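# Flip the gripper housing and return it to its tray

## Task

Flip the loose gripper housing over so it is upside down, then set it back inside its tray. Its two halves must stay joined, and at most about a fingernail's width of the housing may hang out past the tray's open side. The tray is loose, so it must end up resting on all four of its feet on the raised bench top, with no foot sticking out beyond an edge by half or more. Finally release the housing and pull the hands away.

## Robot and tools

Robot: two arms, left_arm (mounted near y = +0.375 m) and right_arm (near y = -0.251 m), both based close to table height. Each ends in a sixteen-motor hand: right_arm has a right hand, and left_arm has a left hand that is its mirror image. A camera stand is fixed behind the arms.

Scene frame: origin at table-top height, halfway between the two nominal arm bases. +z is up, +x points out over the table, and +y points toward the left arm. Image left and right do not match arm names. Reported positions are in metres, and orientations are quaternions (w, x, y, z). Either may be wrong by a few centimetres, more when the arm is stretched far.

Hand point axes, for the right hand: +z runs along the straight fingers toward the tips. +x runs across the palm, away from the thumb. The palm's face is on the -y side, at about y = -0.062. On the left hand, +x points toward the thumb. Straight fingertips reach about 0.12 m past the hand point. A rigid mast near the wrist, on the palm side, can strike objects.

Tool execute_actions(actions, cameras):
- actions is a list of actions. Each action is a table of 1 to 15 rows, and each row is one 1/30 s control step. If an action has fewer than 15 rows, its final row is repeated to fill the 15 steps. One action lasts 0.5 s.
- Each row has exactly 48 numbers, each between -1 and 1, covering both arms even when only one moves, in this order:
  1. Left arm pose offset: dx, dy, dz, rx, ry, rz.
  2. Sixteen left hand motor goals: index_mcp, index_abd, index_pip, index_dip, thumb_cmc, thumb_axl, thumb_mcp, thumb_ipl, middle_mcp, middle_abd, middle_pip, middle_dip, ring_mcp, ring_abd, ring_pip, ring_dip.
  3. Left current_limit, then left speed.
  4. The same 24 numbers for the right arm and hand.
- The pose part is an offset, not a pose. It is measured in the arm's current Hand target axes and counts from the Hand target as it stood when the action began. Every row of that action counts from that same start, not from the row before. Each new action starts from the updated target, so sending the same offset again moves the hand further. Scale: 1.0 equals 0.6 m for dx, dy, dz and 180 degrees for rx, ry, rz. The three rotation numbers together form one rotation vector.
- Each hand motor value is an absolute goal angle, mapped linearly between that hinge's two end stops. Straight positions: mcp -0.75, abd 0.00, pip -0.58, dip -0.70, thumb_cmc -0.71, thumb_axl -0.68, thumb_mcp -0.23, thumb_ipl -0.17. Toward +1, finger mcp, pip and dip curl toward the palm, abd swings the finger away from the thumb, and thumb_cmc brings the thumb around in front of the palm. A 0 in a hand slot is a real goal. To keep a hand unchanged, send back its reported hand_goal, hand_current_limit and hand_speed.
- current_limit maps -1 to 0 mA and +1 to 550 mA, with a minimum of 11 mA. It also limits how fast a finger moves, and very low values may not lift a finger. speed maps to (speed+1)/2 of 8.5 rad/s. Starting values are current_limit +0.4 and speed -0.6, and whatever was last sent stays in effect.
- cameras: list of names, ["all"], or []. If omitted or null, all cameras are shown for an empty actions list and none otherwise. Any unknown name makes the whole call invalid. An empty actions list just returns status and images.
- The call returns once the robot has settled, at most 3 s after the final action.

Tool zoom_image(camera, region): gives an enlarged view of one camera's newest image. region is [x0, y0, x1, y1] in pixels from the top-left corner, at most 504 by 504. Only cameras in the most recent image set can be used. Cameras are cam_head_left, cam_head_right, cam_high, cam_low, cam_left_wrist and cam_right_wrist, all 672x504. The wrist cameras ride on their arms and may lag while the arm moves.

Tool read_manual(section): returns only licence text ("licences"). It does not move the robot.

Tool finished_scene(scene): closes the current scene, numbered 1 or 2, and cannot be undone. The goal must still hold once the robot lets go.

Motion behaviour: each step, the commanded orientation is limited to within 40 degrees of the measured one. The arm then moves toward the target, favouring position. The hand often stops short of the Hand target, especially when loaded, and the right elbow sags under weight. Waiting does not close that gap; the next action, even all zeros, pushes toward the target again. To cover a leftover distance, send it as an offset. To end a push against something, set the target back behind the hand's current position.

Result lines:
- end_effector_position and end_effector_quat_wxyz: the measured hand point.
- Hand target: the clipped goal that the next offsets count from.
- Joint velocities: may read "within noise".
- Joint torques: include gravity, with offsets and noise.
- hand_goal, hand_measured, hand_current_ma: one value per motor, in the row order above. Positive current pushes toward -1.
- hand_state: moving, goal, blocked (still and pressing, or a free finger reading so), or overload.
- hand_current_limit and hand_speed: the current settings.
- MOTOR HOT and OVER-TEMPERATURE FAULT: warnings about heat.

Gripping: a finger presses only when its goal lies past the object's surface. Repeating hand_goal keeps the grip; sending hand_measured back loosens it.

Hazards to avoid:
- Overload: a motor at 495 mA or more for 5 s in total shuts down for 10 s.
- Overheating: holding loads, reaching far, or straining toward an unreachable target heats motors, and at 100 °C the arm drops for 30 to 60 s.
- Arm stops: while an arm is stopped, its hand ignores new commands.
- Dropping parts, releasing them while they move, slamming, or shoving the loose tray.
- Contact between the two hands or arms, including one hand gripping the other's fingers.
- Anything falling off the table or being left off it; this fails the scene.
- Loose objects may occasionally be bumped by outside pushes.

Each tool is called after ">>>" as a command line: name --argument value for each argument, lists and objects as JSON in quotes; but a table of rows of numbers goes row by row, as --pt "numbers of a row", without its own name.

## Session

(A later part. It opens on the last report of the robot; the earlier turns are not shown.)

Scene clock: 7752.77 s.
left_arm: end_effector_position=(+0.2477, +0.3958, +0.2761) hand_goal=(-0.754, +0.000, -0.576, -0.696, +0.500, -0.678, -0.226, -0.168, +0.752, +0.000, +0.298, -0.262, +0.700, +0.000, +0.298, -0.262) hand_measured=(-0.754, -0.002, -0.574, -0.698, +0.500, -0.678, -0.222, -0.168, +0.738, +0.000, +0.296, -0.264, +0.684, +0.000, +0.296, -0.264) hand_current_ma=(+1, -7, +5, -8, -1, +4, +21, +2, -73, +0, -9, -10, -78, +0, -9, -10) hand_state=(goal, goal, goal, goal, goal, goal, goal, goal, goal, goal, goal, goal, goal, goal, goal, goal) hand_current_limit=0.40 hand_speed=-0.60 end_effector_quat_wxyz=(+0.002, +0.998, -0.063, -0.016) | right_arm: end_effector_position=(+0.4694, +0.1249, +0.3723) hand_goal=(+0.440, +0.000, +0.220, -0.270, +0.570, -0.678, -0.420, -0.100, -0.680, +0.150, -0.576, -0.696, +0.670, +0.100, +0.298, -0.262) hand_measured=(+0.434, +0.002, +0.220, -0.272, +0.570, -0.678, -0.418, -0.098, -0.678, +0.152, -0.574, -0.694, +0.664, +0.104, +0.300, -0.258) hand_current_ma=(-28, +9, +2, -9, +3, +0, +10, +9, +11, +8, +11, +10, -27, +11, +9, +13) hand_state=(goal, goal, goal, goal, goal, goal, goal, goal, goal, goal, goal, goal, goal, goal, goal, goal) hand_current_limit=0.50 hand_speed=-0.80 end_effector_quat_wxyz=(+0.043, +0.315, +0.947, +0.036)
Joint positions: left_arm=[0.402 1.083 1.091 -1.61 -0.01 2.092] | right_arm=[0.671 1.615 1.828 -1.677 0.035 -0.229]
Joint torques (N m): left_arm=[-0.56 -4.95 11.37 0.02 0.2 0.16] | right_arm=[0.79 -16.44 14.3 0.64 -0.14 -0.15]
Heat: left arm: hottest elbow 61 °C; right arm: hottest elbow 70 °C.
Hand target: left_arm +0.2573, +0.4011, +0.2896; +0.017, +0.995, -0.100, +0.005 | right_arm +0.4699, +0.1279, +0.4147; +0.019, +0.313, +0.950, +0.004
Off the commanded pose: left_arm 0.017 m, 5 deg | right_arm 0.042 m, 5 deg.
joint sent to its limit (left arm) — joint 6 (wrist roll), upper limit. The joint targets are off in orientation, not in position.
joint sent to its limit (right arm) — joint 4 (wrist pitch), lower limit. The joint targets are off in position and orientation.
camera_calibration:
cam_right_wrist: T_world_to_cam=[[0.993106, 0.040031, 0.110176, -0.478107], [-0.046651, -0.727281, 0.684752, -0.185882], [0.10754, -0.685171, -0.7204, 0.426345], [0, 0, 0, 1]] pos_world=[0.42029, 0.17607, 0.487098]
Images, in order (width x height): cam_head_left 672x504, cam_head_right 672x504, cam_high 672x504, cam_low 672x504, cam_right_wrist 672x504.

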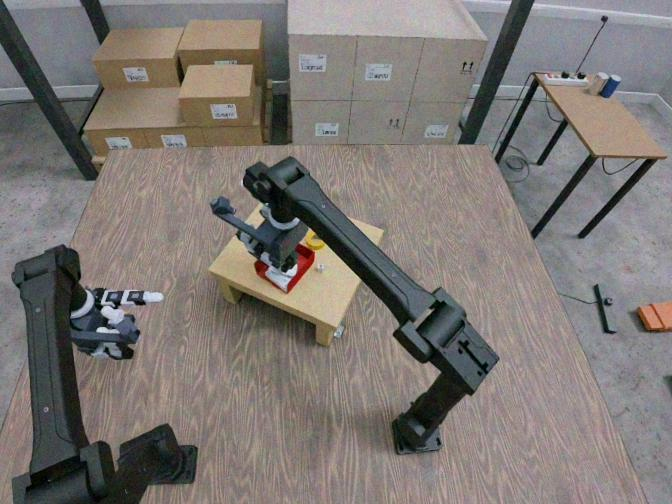

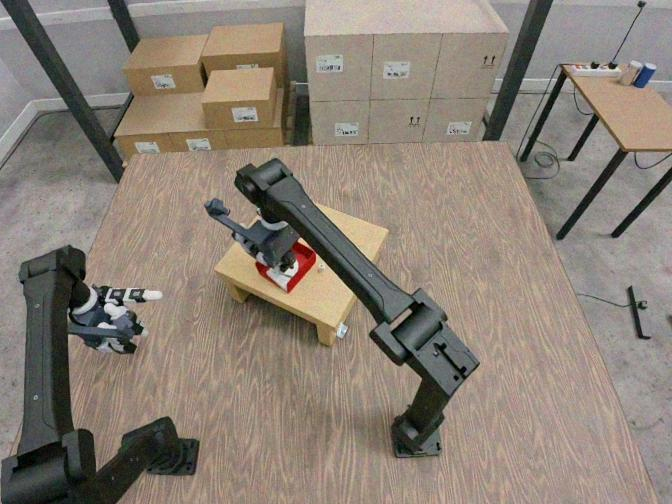

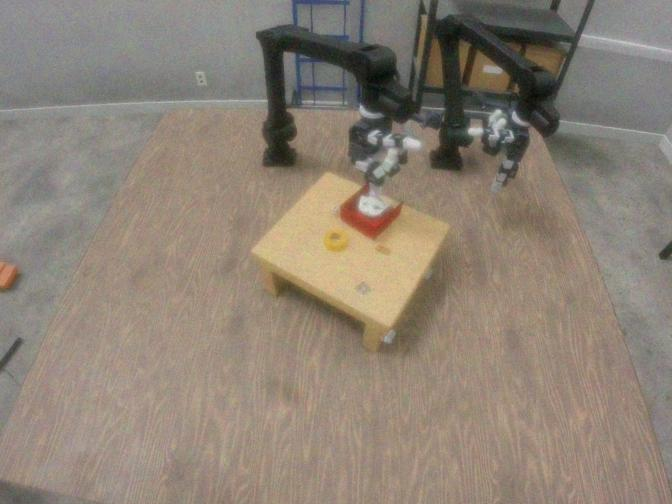

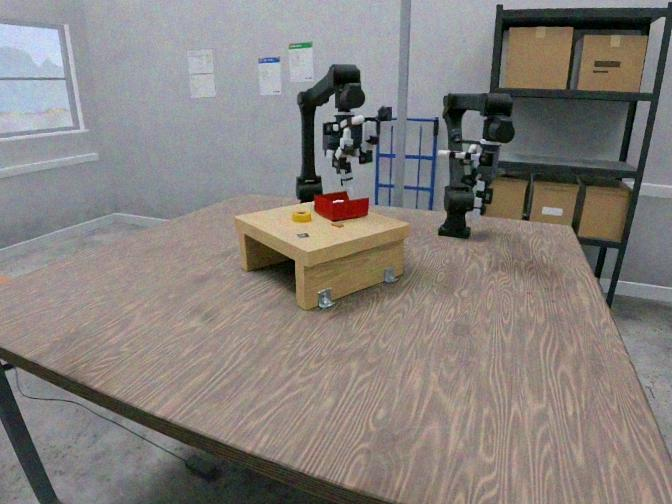

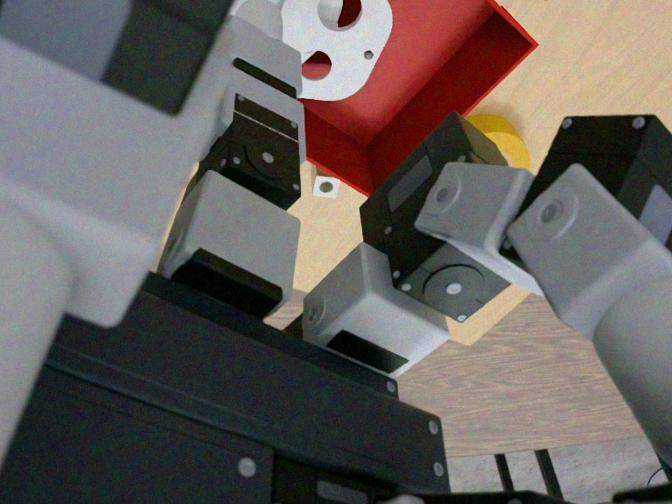

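>>> execute_actions --actions '[[[0,0,0,0,0,0,-0.754,0,-0.576,-0.696,0.5,-0.678,-0.226,-0.168,0.752,0,0.298,-0.262,0.7,0,0.298,-0.262,0.4,-0.6,-0.04,0,-0.03,0,0,0,0.44,0.0,0.22,-0.27,0.57,-0.678,-0.42,-0.1,-0.68,0.0,-0.576,-0.696,0.67,0.1,0.298,-0.262,0.5,-0.8]],[[0,0,0,0,0,0,-0.754,0,-0.576,-0.696,0.5,-0.678,-0.226,-0.168,0.752,0,0.298,-0.262,0.7,0,0.298,-0.262,0.4,-0.6,-0.08,0,-0.03,0,0,0,0.44,0.0,0.22,-0.27,0.57,-0.678,-0.42,-0.1,-0.3,0,-0.576,-0.696,0.67,0.1,0.298,-0.262,0.5,-0.8]]]' --cameras '["cam_head_left","cam_head_right","cam_high","cam_right_wrist","cam_low"]'

>>> zoom_image --camera "cam_head_left" --region '[250, 234, 320, 304]'

>>> zoom_image --camera "cam_head_right" --region '[250, 234, 320, 304]'

>>> zoom_image --camera "cam_high" --region '[325, 160, 425, 240]'

Scene clock: 7768.43 s.
left_arm: end_effector_position=(+0.2477, +0.3958, +0.2761) hand_goal=(-0.754, +0.000, -0.576, -0.696, +0.500, -0.678, -0.226, -0.168, +0.752, +0.000, +0.298, -0.262, +0.700, +0.000, +0.298, -0.262) hand_measured=(-0.754, -0.002, -0.574, -0.698, +0.500, -0.678, -0.222, -0.168, +0.738, +0.000, +0.296, -0.264, +0.684, +0.000, +0.296, -0.264) hand_current_ma=(+1, -7, +5, -8, -1, +4, +21, +2, -73, +0, -9, -10, -78, +0, -9, -10) hand_state=(goal, goal, goal, goal, goal, goal, goal, goal, goal, goal, goal, goal, goal, goal, goal, goal) hand_current_limit=0.40 hand_speed=-0.60 end_effector_quat_wxyz=(+0.002, +0.998, -0.063, -0.016) | right_arm: end_effector_position=(+0.5228, +0.0760, +0.4310) hand_goal=(+0.440, +0.000, +0.220, -0.270, +0.570, -0.678, -0.420, -0.100, -0.300, +0.000, -0.576, -0.696, +0.670, +0.100, +0.298, -0.262) hand_measured=(+0.432, +0.002, +0.220, -0.272, +0.570, -0.678, -0.418, -0.098, -0.314, +0.002, -0.574, -0.694, +0.664, +0.102, +0.300, -0.258) hand_current_ma=(-31, +8, +2, -9, +3, +0, +12, +9, -67, +6, +5, +10, -28, +9, +8, +13) hand_state=(goal, goal, goal, goal, goal, goal, goal, goal, goal, goal, goal, goal, goal, goal, goal, goal) hand_current_limit=0.50 hand_speed=-0.80 end_effector_quat_wxyz=(+0.082, +0.319, +0.941, +0.079)
Joint positions: left_arm=[0.402 1.083 1.091 -1.61 -0.01 2.092] | right_arm=[0.532 1.615 1.948 -1.677 0.027 -0.358]
Joint torques (N m): left_arm=[-0.32 -4.84 11.4 -0.02 0.2 0.15] | right_arm=[1.79 -13.51 14.52 0.92 -0.25 -0.13]
Heat: left arm: hottest elbow 61 °C; right arm: hottest elbow 72 °C.
Hand target: left_arm +0.2573, +0.4011, +0.2896; +0.017, +0.995, -0.100, +0.005 | right_arm +0.5263, +0.0852, +0.4531; +0.019, +0.313, +0.950, +0.004
Off the commanded pose: left_arm 0.017 m, 5 deg | right_arm 0.024 m, 11 deg.
joint sent to its limit (left arm) — joint 6 (wrist roll), upper limit. The joint targets are off in orientation, not in position.
joint sent to its limit (right arm) — joint 4 (wrist pitch), lower limit. The joint targets are off in orientation, not in position.
camera_calibration:
cam_right_wrist: T_world_to_cam=[[0.977155, 0.0203006, 0.211556, -0.569405], [-0.121334, -0.763971, 0.63374, -0.195383], [0.174488, -0.644931, -0.744055, 0.401504], [0, 0, 0, 1]] pos_world=[0.462632, 0.121235, 0.543023]
Images, in order (width x height): cam_head_left 672x504, cam_head_right 672x504, cam_high 672x504, cam_low 672x504, cam_right_wrist 672x504.

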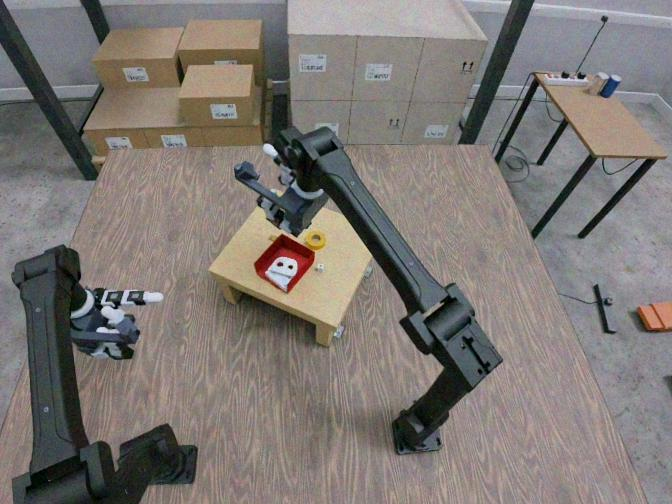

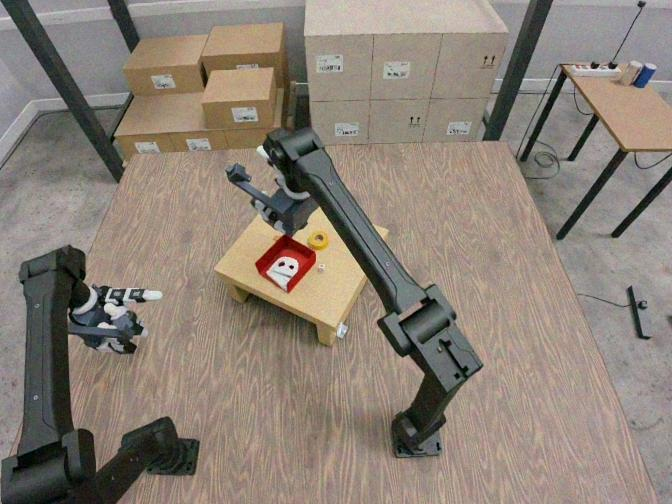

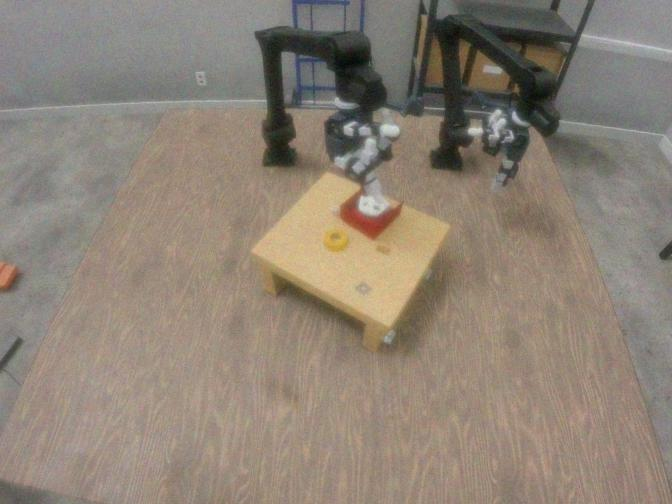

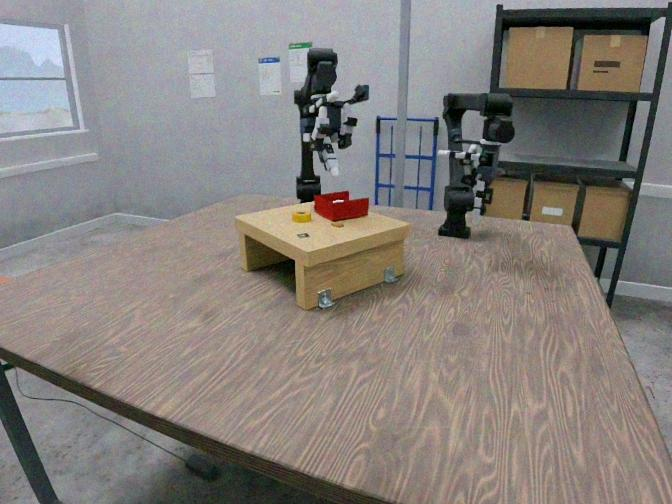

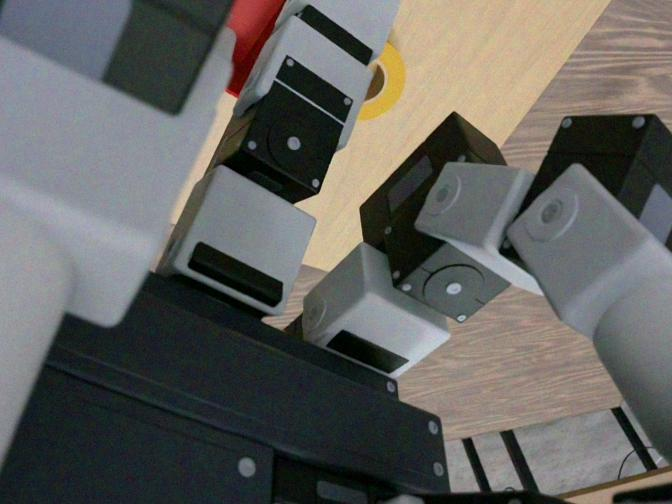

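Scaled by 7.200 from the camera's 672x504 image, which has a finer 960x720 frame.

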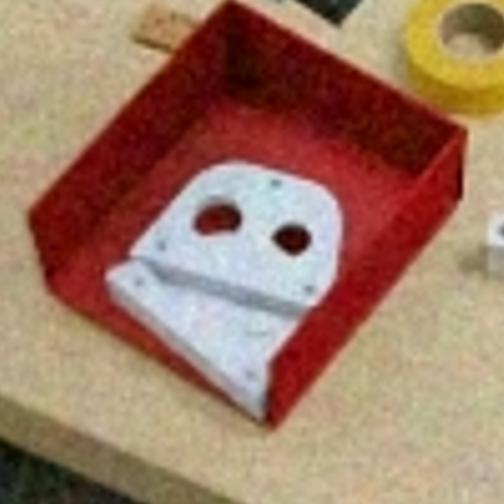

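Scaled by 7.200 from the camera's 672x504 image, which has a finer 960x720 frame.

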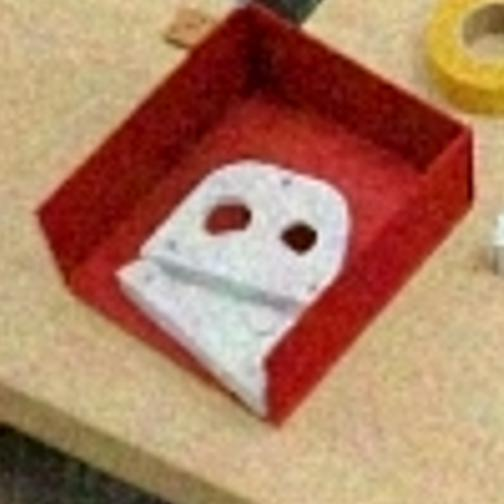

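Scaled by 5.040 from the camera's 672x504 image, which has a finer 960x720 frame.

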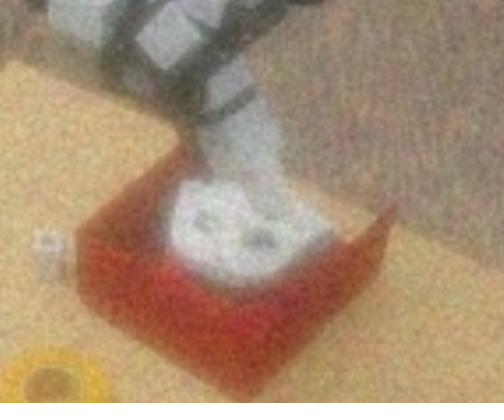

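>>> execute_actions --actions '[[[0,0,0,0,0,0,-0.754,0,-0.576,-0.696,0.5,-0.678,-0.226,-0.168,0.752,0,0.298,-0.262,0.7,0,0.298,-0.262,0.4,-0.6,0.0323,0.0105,0.01,0,0,-0.0215,0.1,-0.1,-0.2,-0.4,0.57,-0.678,-0.42,-0.1,-0.6,0.1,-0.576,-0.696,0.7,0.1,0.298,-0.262,0.4,-0.7]],[[0,0,0,0,0,0,-0.754,0,-0.576,-0.696,0.5,-0.678,-0.226,-0.168,0.752,0,0.298,-0.262,0.7,0,0.298,-0.262,0.4,-0.6,0.0316,0.0126,0.015,0,0,-0.0215,-0.4,-0.2,-0.5,-0.6,0.57,-0.678,-0.42,-0.1,-0.75,0.2,-0.576,-0.696,0.7,0.1,0.298,-0.262,0.4,-0.7]],[[0,0,0,0,0,0,-0.754,0,-0.576,-0.696,0.5,-0.678,-0.226,-0.168,0.752,0,0.298,-0.262,0.7,0,0.298,-0.262,0.4,-0.6,0.0306,0.0147,0.02,0,0,-0.0215,-0.75,-0.24,-0.576,-0.696,0.57,-0.678,-0.42,-0.1,-0.75,0.24,-0.576,-0.696,0.7,0.1,0.298,-0.262,0.4,-0.7]],[[0,0,0,0,0,0,-0.754,0,-0.576,-0.696,0.5,-0.678,-0.226,-0.168,0.752,0,0.298,-0.262,0.7,0,0.298,-0.262,0.4,-0.6,0.0296,0.0168,0.02,0,0,-0.0215,-0.75,-0.24,-0.576,-0.696,0.57,-0.678,-0.42,-0.1,-0.75,0.24,-0.576,-0.696,0.7,0.1,0.298,-0.262,0.4,-0.7]],[[0,0,0,0,0,0,-0.754,0,-0.576,-0.696,0.5,-0.678,-0.226,-0.168,0.752,0,0.298,-0.262,0.7,0,0.298,-0.262,0.4,-0.6,0,0,0,0,0,0,-0.75,-0.24,-0.576,-0.696,0.57,-0.678,-0.42,-0.1,-0.75,0.24,-0.576,-0.696,0.7,0.1,0.298,-0.262,0.4,-0.7]]]' --cameras '["cam_head_left","cam_head_right","cam_high","cam_right_wrist","cam_low"]'

>>> zoom_image --camera "cam_head_left" --region '[250, 234, 320, 304]'

>>> zoom_image --camera "cam_head_right" --region '[250, 234, 320, 304]'

>>> zoom_image --camera "cam_high" --region '[325, 160, 425, 240]'

Scene clock: 7819.77 s.
left_arm: end_effector_position=(+0.2477, +0.3958, +0.2761) hand_goal=(-0.754, +0.000, -0.576, -0.696, +0.500, -0.678, -0.226, -0.168, +0.752, +0.000, +0.298, -0.262, +0.700, +0.000, +0.298, -0.262) hand_measured=(-0.754, -0.002, -0.574, -0.698, +0.500, -0.678, -0.222, -0.168, +0.738, +0.000, +0.296, -0.264, +0.684, +0.000, +0.296, -0.264) hand_current_ma=(+1, -7, +5, -8, -1, +4, +21, +2, -73, +0, -9, -10, -78, +0, -9, -10) hand_state=(goal, goal, goal, goal, goal, goal, goal, goal, goal, goal, goal, goal, goal, goal, goal, goal) hand_current_limit=0.40 hand_speed=-0.60 end_effector_quat_wxyz=(+0.002, +0.998, -0.063, -0.016) | right_arm: end_effector_position=(+0.4804, +0.1438, +0.4124) hand_goal=(-0.750, -0.240, -0.576, -0.696, +0.570, -0.678, -0.420, -0.100, -0.750, +0.240, -0.576, -0.696, +0.700, +0.100, +0.298, -0.262) hand_measured=(-0.748, -0.234, -0.574, -0.694, +0.570, -0.678, -0.418, -0.098, -0.748, +0.236, -0.574, -0.694, +0.674, +0.102, +0.298, -0.260) hand_current_ma=(+8, +17, +8, +9, +3, +0, +12, +9, +8, -15, +5, +10, -125, +6, +1, +11) hand_state=(goal, goal, goal, goal, goal, goal, goal, goal, goal, goal, goal, goal, blocked, goal, goal, goal) hand_current_limit=0.40 hand_speed=-0.70 end_effector_quat_wxyz=(+0.074, +0.190, +0.977, +0.065)
Joint positions: left_arm=[0.402 1.083 1.091 -1.61 -0.01 2.092] | right_arm=[0.64 1.645 1.948 -1.677 0.027 -0.519]
Joint torques (N m): left_arm=[-0.32 -5.01 11.4 0.01 0.2 0.14] | right_arm=[1.9 -13.22 10.73 0.96 -0.27 -0.12]
Heat: left arm: hottest elbow 61 °C; right arm: hottest elbow 84 °C. Fold the right arm in close to its base, or ease its load, before you think long.
Hand target: left_arm +0.2573, +0.4011, +0.2896; +0.017, +0.995, -0.100, +0.005 | right_arm +0.4804, +0.1514, +0.4120; +0.019, +0.182, +0.983, +0.001
Off the commanded pose: left_arm 0.017 m, 5 deg | right_arm 0.008 m, 10 deg.
MOTOR HOT: joint 3 (elbow) of the right arm reports 84 °C; the controller stops that arm at 100 °C. To cool a motor, set the load down, stop pushing, or move to a pose that needs little force.
joint sent to its limit (left arm) — joint 6 (wrist roll), upper limit. The joint targets are off in orientation, not in position.
joint sent to its limit (right arm) — joint 4 (wrist pitch), lower limit. The joint targets are off in orientation, not in position.
camera_calibration:
cam_right_wrist: T_world_to_cam=[[0.938088, 0.285701, 0.195875, -0.538386], [0.0847689, -0.737607, 0.669888, -0.254554], [0.335866, -0.61181, -0.716159, 0.344982], [0, 0, 0, 1]] pos_world=[0.410763, 0.17712, 0.523041]
Images, in order (width x height): cam_head_left 672x504, cam_head_right 672x504, cam_high 672x504, cam_low 672x504, cam_right_wrist 672x504.

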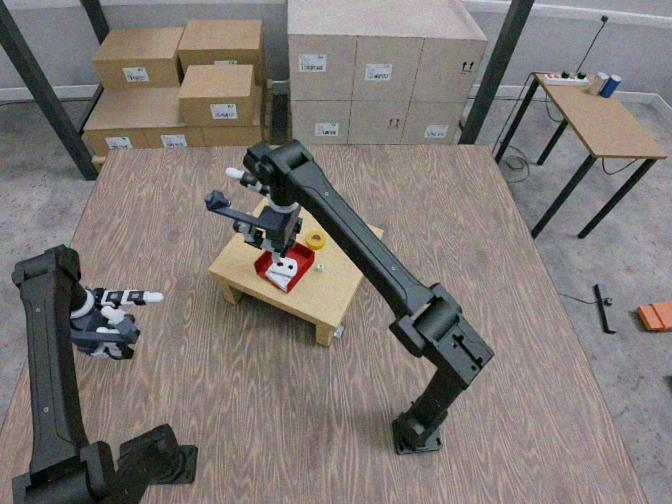

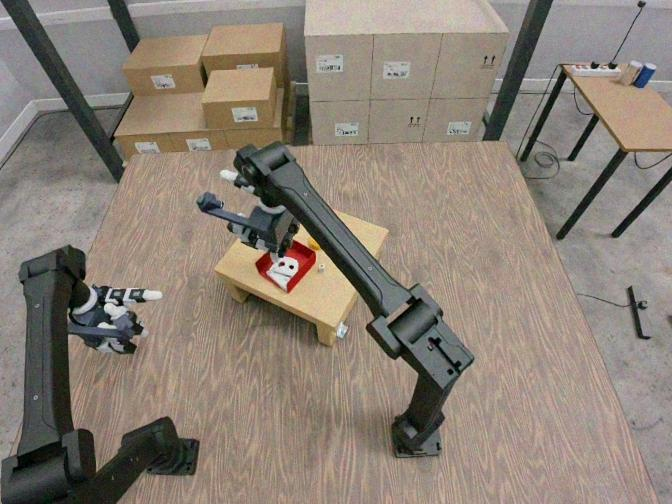

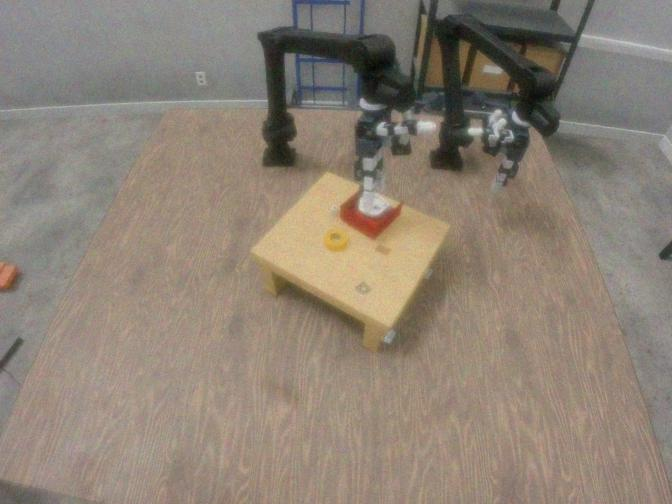

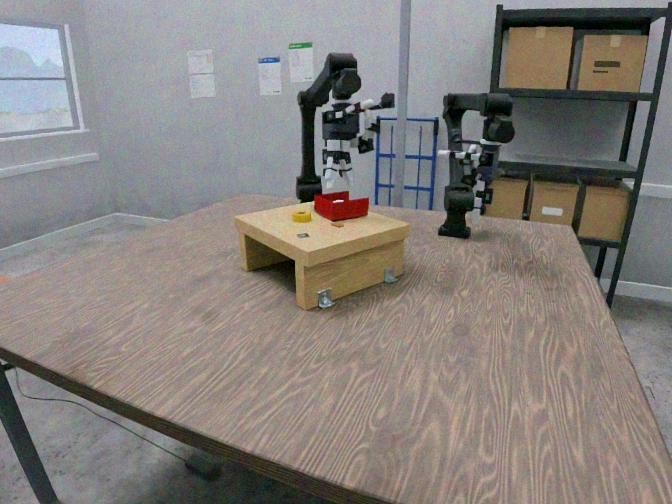

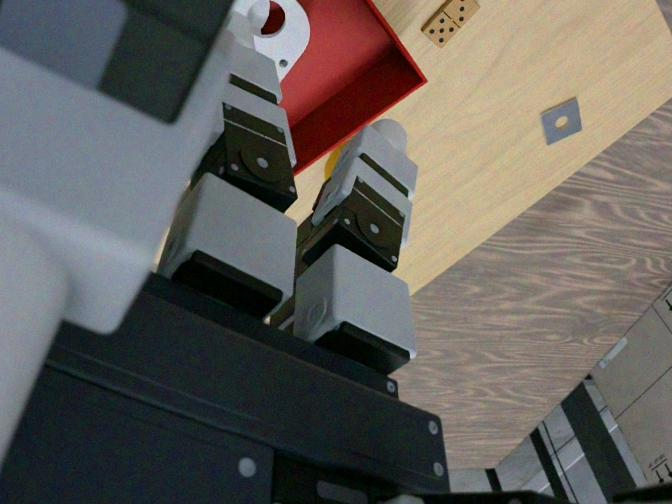

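Scaled by 7.200 from the camera's 672x504 image, which has a finer 960x720 frame.

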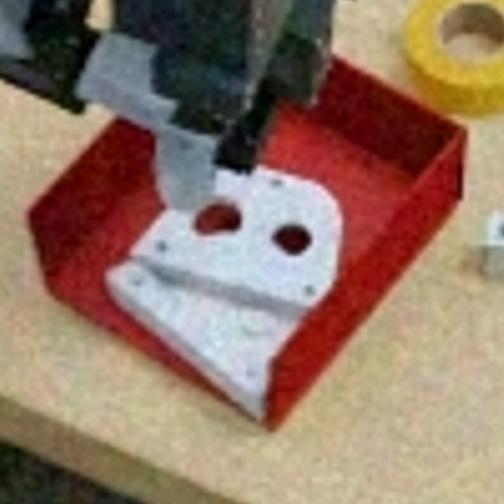

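Scaled by 7.200 from the camera's 672x504 image, which has a finer 960x720 frame.

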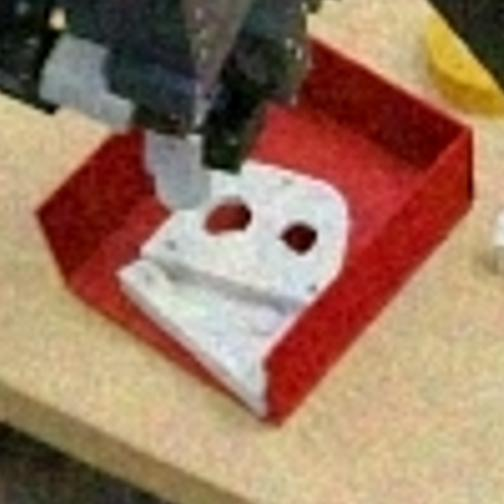

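Scaled by 5.040 from the camera's 672x504 image, which has a finer 960x720 frame.

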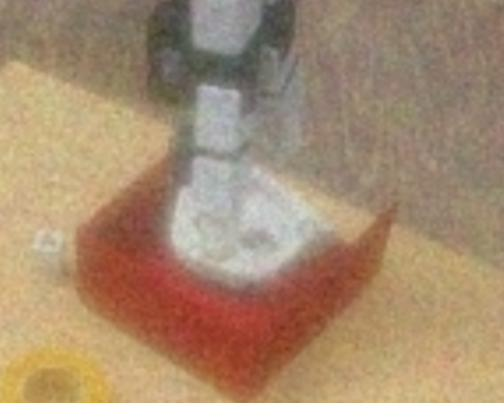

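>>> execute_actions --actions '[[[0,0,0,0,0,0,-0.754,0,-0.576,-0.696,0.5,-0.678,-0.226,-0.168,0.752,0,0.298,-0.262,0.7,0,0.298,-0.262,0.4,-0.6,0,0,0.02,0,0,0,-0.75,-0.24,-0.576,-0.696,0.57,-0.678,-0.42,-0.1,-0.75,0.24,-0.576,-0.696,0.7,0.1,0.298,-0.262,0.4,-0.7]],[[0,0,0,0,0,0,-0.754,0,-0.576,-0.696,0.5,-0.678,-0.226,-0.168,0.752,0,0.298,-0.262,0.7,0,0.298,-0.262,0.4,-0.6,0,0,0.02,0,0,0,-0.75,-0.24,-0.576,-0.696,0.57,-0.678,-0.42,-0.1,-0.75,0.24,-0.576,-0.696,0.7,0.1,0.298,-0.262,0.4,-0.7]]]' --cameras '["cam_head_left","cam_head_right","cam_high","cam_right_wrist","cam_low"]'

>>> zoom_image --camera "cam_head_left" --region '[250, 234, 320, 304]'

>>> zoom_image --camera "cam_right_wrist" --region '[170, 0, 500, 200]'

>>> zoom_image --camera "cam_high" --region '[325, 160, 425, 240]'

Scene clock: 7837.37 s.
left_arm: end_effector_position=(+0.2477, +0.3958, +0.2761) hand_goal=(-0.754, +0.000, -0.576, -0.696, +0.500, -0.678, -0.226, -0.168, +0.752, +0.000, +0.298, -0.262, +0.700, +0.000, +0.298, -0.262) hand_measured=(-0.754, -0.002, -0.574, -0.698, +0.500, -0.678, -0.222, -0.168, +0.738, +0.000, +0.296, -0.264, +0.684, +0.000, +0.296, -0.264) hand_current_ma=(+1, -7, +5, -8, -1, +4, +21, +2, -73, +0, -9, -10, -78, +0, -9, -10) hand_state=(goal, goal, goal, goal, goal, goal, goal, goal, goal, goal, goal, goal, goal, goal, goal, goal) hand_current_limit=0.40 hand_speed=-0.60 end_effector_quat_wxyz=(+0.002, +0.998, -0.063, -0.016) | right_arm: end_effector_position=(+0.4826, +0.1456, +0.3961) hand_goal=(-0.750, -0.240, -0.576, -0.696, +0.570, -0.678, -0.420, -0.100, -0.750, +0.240, -0.576, -0.696, +0.700, +0.100, +0.298, -0.262) hand_measured=(-0.748, -0.234, -0.574, -0.694, +0.570, -0.678, -0.418, -0.098, -0.748, +0.236, -0.574, -0.694, +0.674, +0.102, +0.298, -0.260) hand_current_ma=(+8, +17, +8, +9, +3, +0, +12, +9, +8, -15, +5, +10, -125, +6, +1, +11) hand_state=(goal, goal, goal, goal, goal, goal, goal, goal, goal, goal, goal, goal, blocked, goal, goal, goal) hand_current_limit=0.40 hand_speed=-0.70 end_effector_quat_wxyz=(+0.065, +0.190, +0.978, +0.054)
Joint positions: left_arm=[0.402 1.083 1.091 -1.61 -0.01 2.092] | right_arm=[0.64 1.662 1.935 -1.677 0.027 -0.519]
Joint torques (N m): left_arm=[-0.38 -4.89 11.4 0.03 0.21 0.16] | right_arm=[1.26 -13.51 9.4 0.66 -0.15 -0.11]
Heat: left arm: hottest elbow 61 °C; right arm: hottest elbow 80 °C.
Hand target: left_arm +0.2573, +0.4011, +0.2896; +0.017, +0.995, -0.100, +0.005 | right_arm +0.4813, +0.1513, +0.3880; +0.019, +0.182, +0.983, +0.001
Off the commanded pose: left_arm 0.017 m, 5 deg | right_arm 0.010 m, 8 deg.
MOTOR HOT: cleared for the motors of the right arm.
joint sent to its limit (left arm) — joint 6 (wrist roll), upper limit. The joint targets are off in orientation, not in position.
joint sent to its limit (right arm) — joint 4 (wrist pitch), lower limit. The joint targets are off in orientation, not in position.
camera_calibration:
cam_right_wrist: T_world_to_cam=[[0.942261, 0.289089, 0.169031, -0.529725], [0.100351, -0.72531, 0.681069, -0.256343], [0.31949, -0.624783, -0.712442, 0.34207], [0, 0, 0, 1]] pos_world=[0.415576, 0.18093, 0.507832]
Images, in order (width x height): cam_head_left 672x504, cam_head_right 672x504, cam_high 672x504, cam_low 672x504, cam_right_wrist 672x504.

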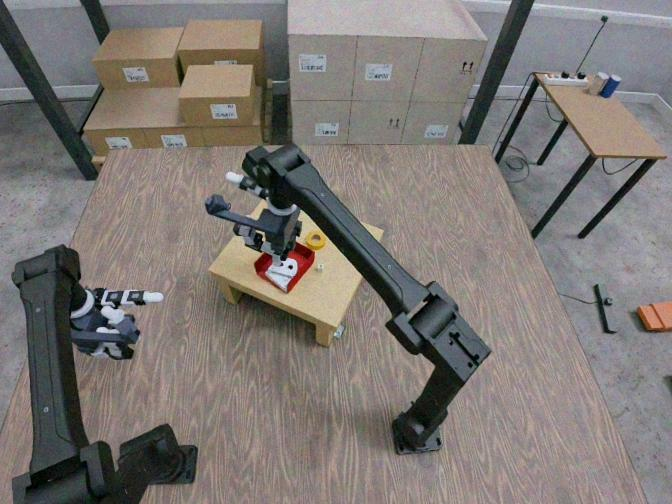

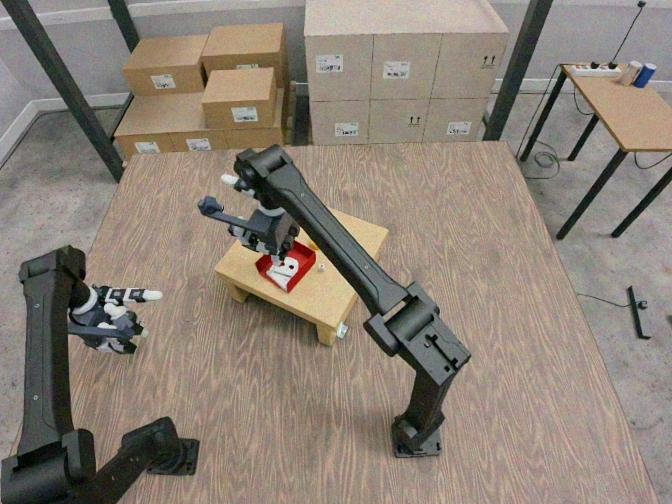

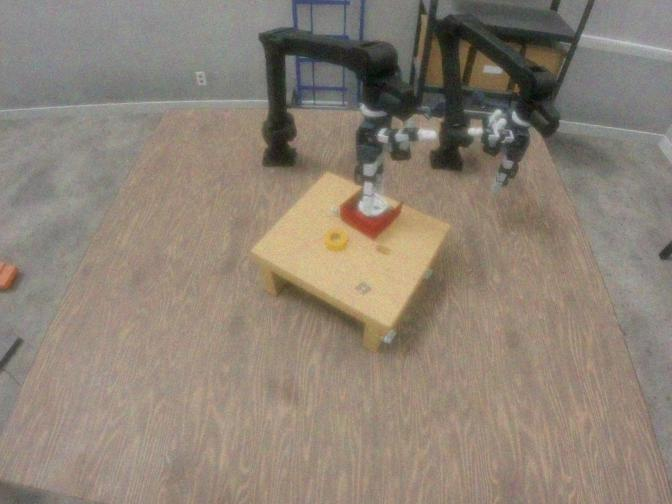

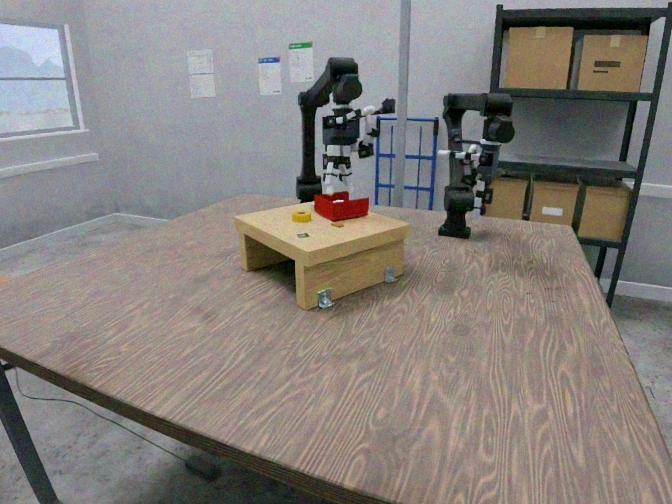

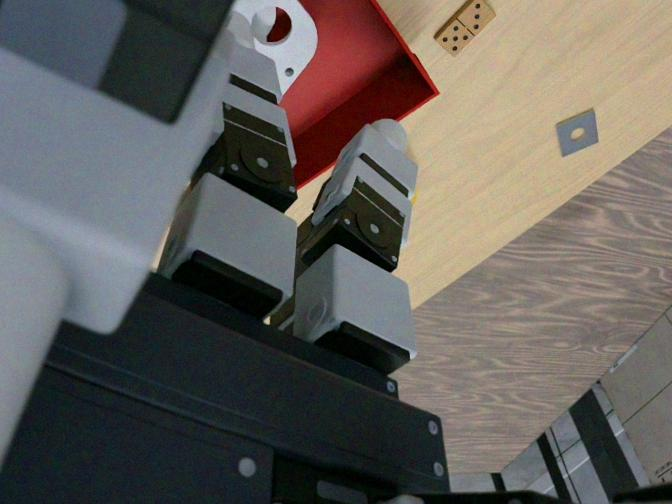

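Scaled by 7.200 from the camera's 672x504 image, which has a finer 960x720 frame.

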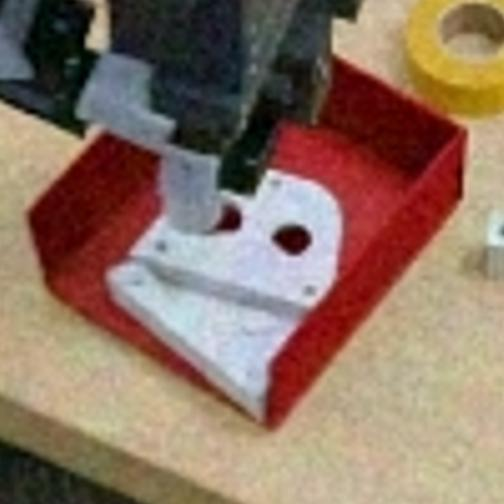

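Scaled by 1.527 from the camera's 672x504 image, which has a finer 960x720 frame.

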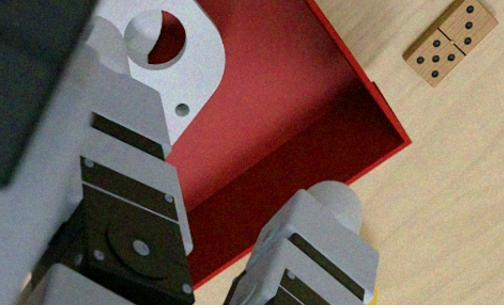

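Scaled by 5.040 from the camera's 672x504 image, which has a finer 960x720 frame.

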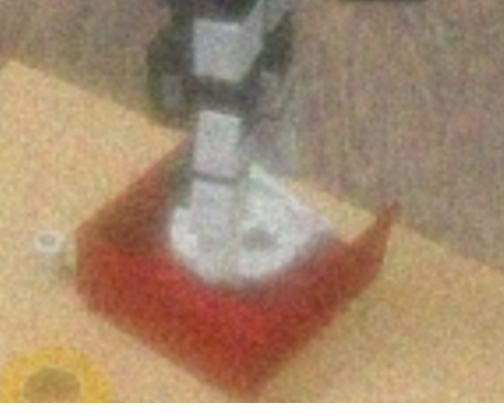

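>>> execute_actions --actions '[[[0,0,0,0,0,0,-0.754,0,-0.576,-0.696,0.5,-0.678,-0.226,-0.168,0.752,0,0.298,-0.262,0.7,0,0.298,-0.262,0.4,-0.6,0.028,-0.008,0.015,0,0,0,-0.75,-0.24,-0.576,-0.696,0.57,-0.678,-0.42,-0.1,-0.75,0.26,-0.576,-0.696,0.67,0.1,0.298,-0.262,0.4,-0.7]],[[0,0,0,0,0,0,-0.754,0,-0.576,-0.696,0.5,-0.678,-0.226,-0.168,0.752,0,0.298,-0.262,0.7,0,0.298,-0.262,0.4,-0.6,0,0,0.015,0,0,0,-0.75,-0.24,-0.576,-0.696,0.57,-0.678,-0.42,-0.1,-0.75,0.26,-0.576,-0.696,0.67,0.1,0.298,-0.262,0.4,-0.7]]]' --cameras '["cam_head_left","cam_head_right","cam_high","cam_right_wrist","cam_low"]'

>>> zoom_image --camera "cam_head_left" --region '[250, 234, 320, 304]'

>>> zoom_image --camera "cam_right_wrist" --region '[170, 0, 500, 200]'

>>> zoom_image --camera "cam_high" --region '[325, 160, 425, 240]'

>>> zoom_image --camera "cam_low" --region '[310, 170, 370, 230]'

Scene clock: 7861.10 s.
left_arm: end_effector_position=(+0.2477, +0.3958, +0.2761) hand_goal=(-0.754, +0.000, -0.576, -0.696, +0.500, -0.678, -0.226, -0.168, +0.752, +0.000, +0.298, -0.262, +0.700, +0.000, +0.298, -0.262) hand_measured=(-0.754, -0.002, -0.574, -0.698, +0.500, -0.678, -0.222, -0.168, +0.738, +0.000, +0.296, -0.264, +0.684, +0.000, +0.296, -0.264) hand_current_ma=(+1, -7, +5, -8, -1, +4, +21, +2, -73, +0, -9, -10, -78, +0, -9, -10) hand_state=(goal, goal, goal, goal, goal, goal, goal, goal, goal, goal, goal, goal, goal, goal, goal, goal) hand_current_limit=0.40 hand_speed=-0.60 end_effector_quat_wxyz=(+0.002, +0.998, -0.063, -0.016) | right_arm: end_effector_position=(+0.4677, +0.1506, +0.3683) hand_goal=(-0.750, -0.240, -0.576, -0.696, +0.570, -0.678, -0.420, -0.100, -0.750, +0.260, -0.576, -0.696, +0.670, +0.100, +0.298, -0.262) hand_measured=(-0.748, -0.236, -0.574, -0.694, +0.570, -0.678, -0.418, -0.098, -0.748, +0.254, -0.574, -0.694, +0.664, +0.102, +0.298, -0.260) hand_current_ma=(+8, +16, +8, +9, +3, +0, +12, +9, +8, -18, +5, +10, -27, +6, +1, +11) hand_state=(goal, goal, goal, goal, goal, goal, goal, goal, goal, goal, goal, goal, goal, goal, goal, goal) hand_current_limit=0.40 hand_speed=-0.70 end_effector_quat_wxyz=(+0.046, +0.179, +0.982, +0.033)
Joint positions: left_arm=[0.402 1.083 1.091 -1.61 -0.01 2.092] | right_arm=[0.662 1.662 1.878 -1.677 0.029 -0.519]
Joint torques (N m): left_arm=[-0.67 -4.78 11.33 0.02 0.18 0.17] | right_arm=[1.2 -14.97 9.33 0.61 0 0.11]
Heat: left arm: hottest elbow 61 °C; right arm: hottest elbow 73 °C.
Hand target: left_arm +0.2573, +0.4011, +0.2896; +0.017, +0.995, -0.100, +0.005 | right_arm +0.4647, +0.1527, +0.3695; +0.019, +0.182, +0.983, +0.001
Off the commanded pose: left_arm 0.017 m, 5 deg | right_arm 0.004 m, 5 deg.
joint sent to its limit (left arm) — joint 6 (wrist roll), upper limit. The joint targets are off in orientation, not in position.
joint sent to its limit (right arm) — joint 4 (wrist pitch), lower limit. The joint targets are off in orientation, not in position.
camera_calibration:
cam_right_wrist: T_world_to_cam=[[0.941827, 0.315033, 0.117113, -0.496979], [0.145825, -0.696971, 0.702116, -0.265532], [0.302814, -0.644194, -0.702366, 0.337116], [0, 0, 0, 1]] pos_world=[0.404706, 0.188664, 0.481416]
Images, in order (width x height): cam_head_left 672x504, cam_head_right 672x504, cam_high 672x504, cam_low 672x504, cam_right_wrist 672x504.

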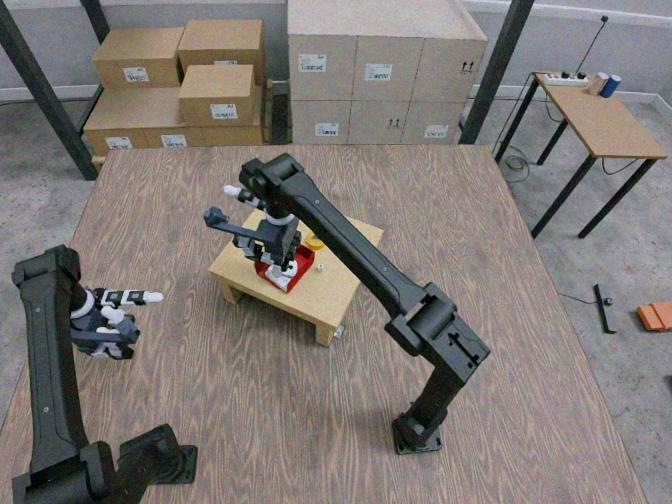

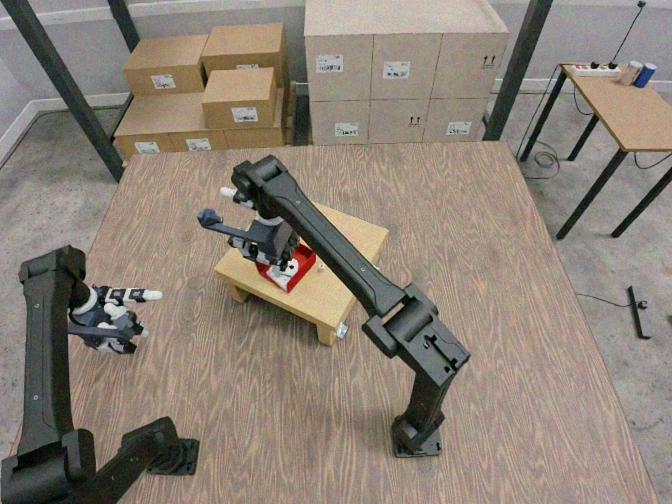

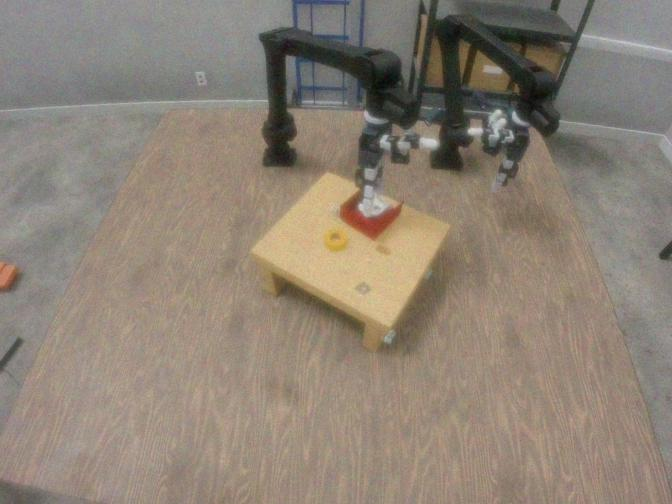

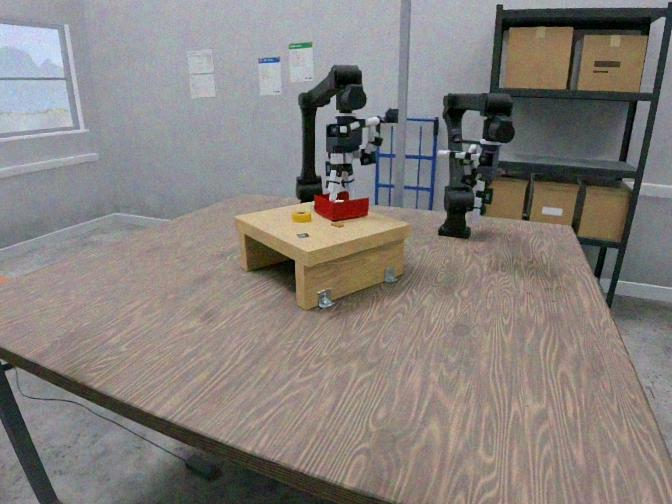

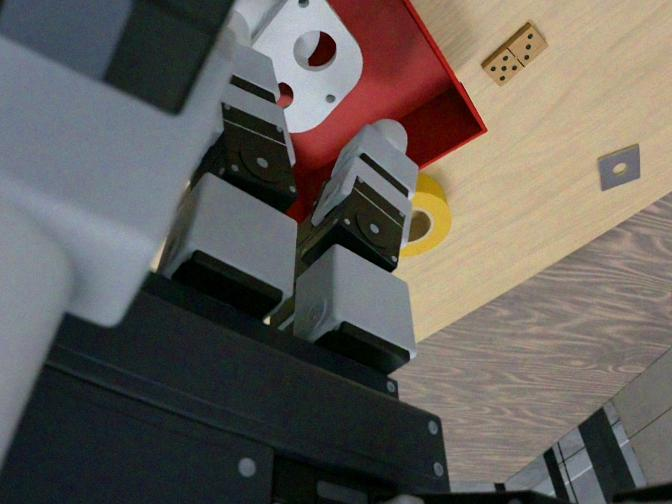

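Scaled by 7.200 from the camera's 672x504 image, which has a finer 960x720 frame.

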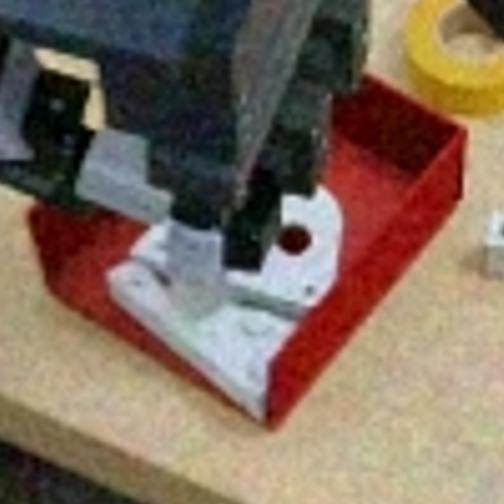

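Scaled by 1.527 from the camera's 672x504 image, which has a finer 960x720 frame.

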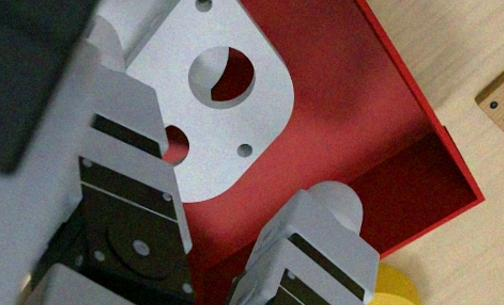

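Scaled by 5.040 from the camera's 672x504 image, which has a finer 960x720 frame.

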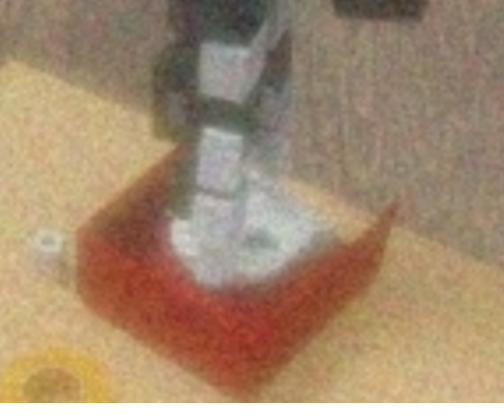

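Scaled by 8.400 from the camera's 672x504 image, which has a finer 960x720 frame.

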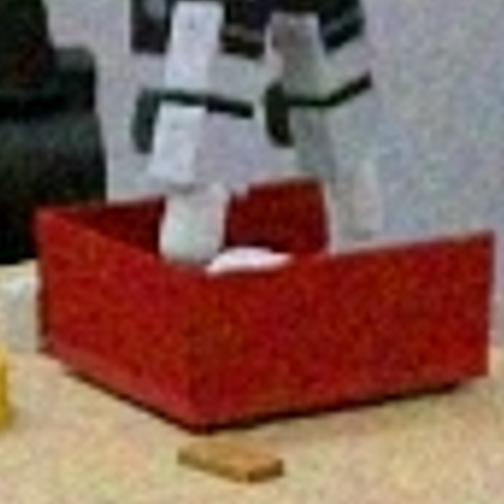

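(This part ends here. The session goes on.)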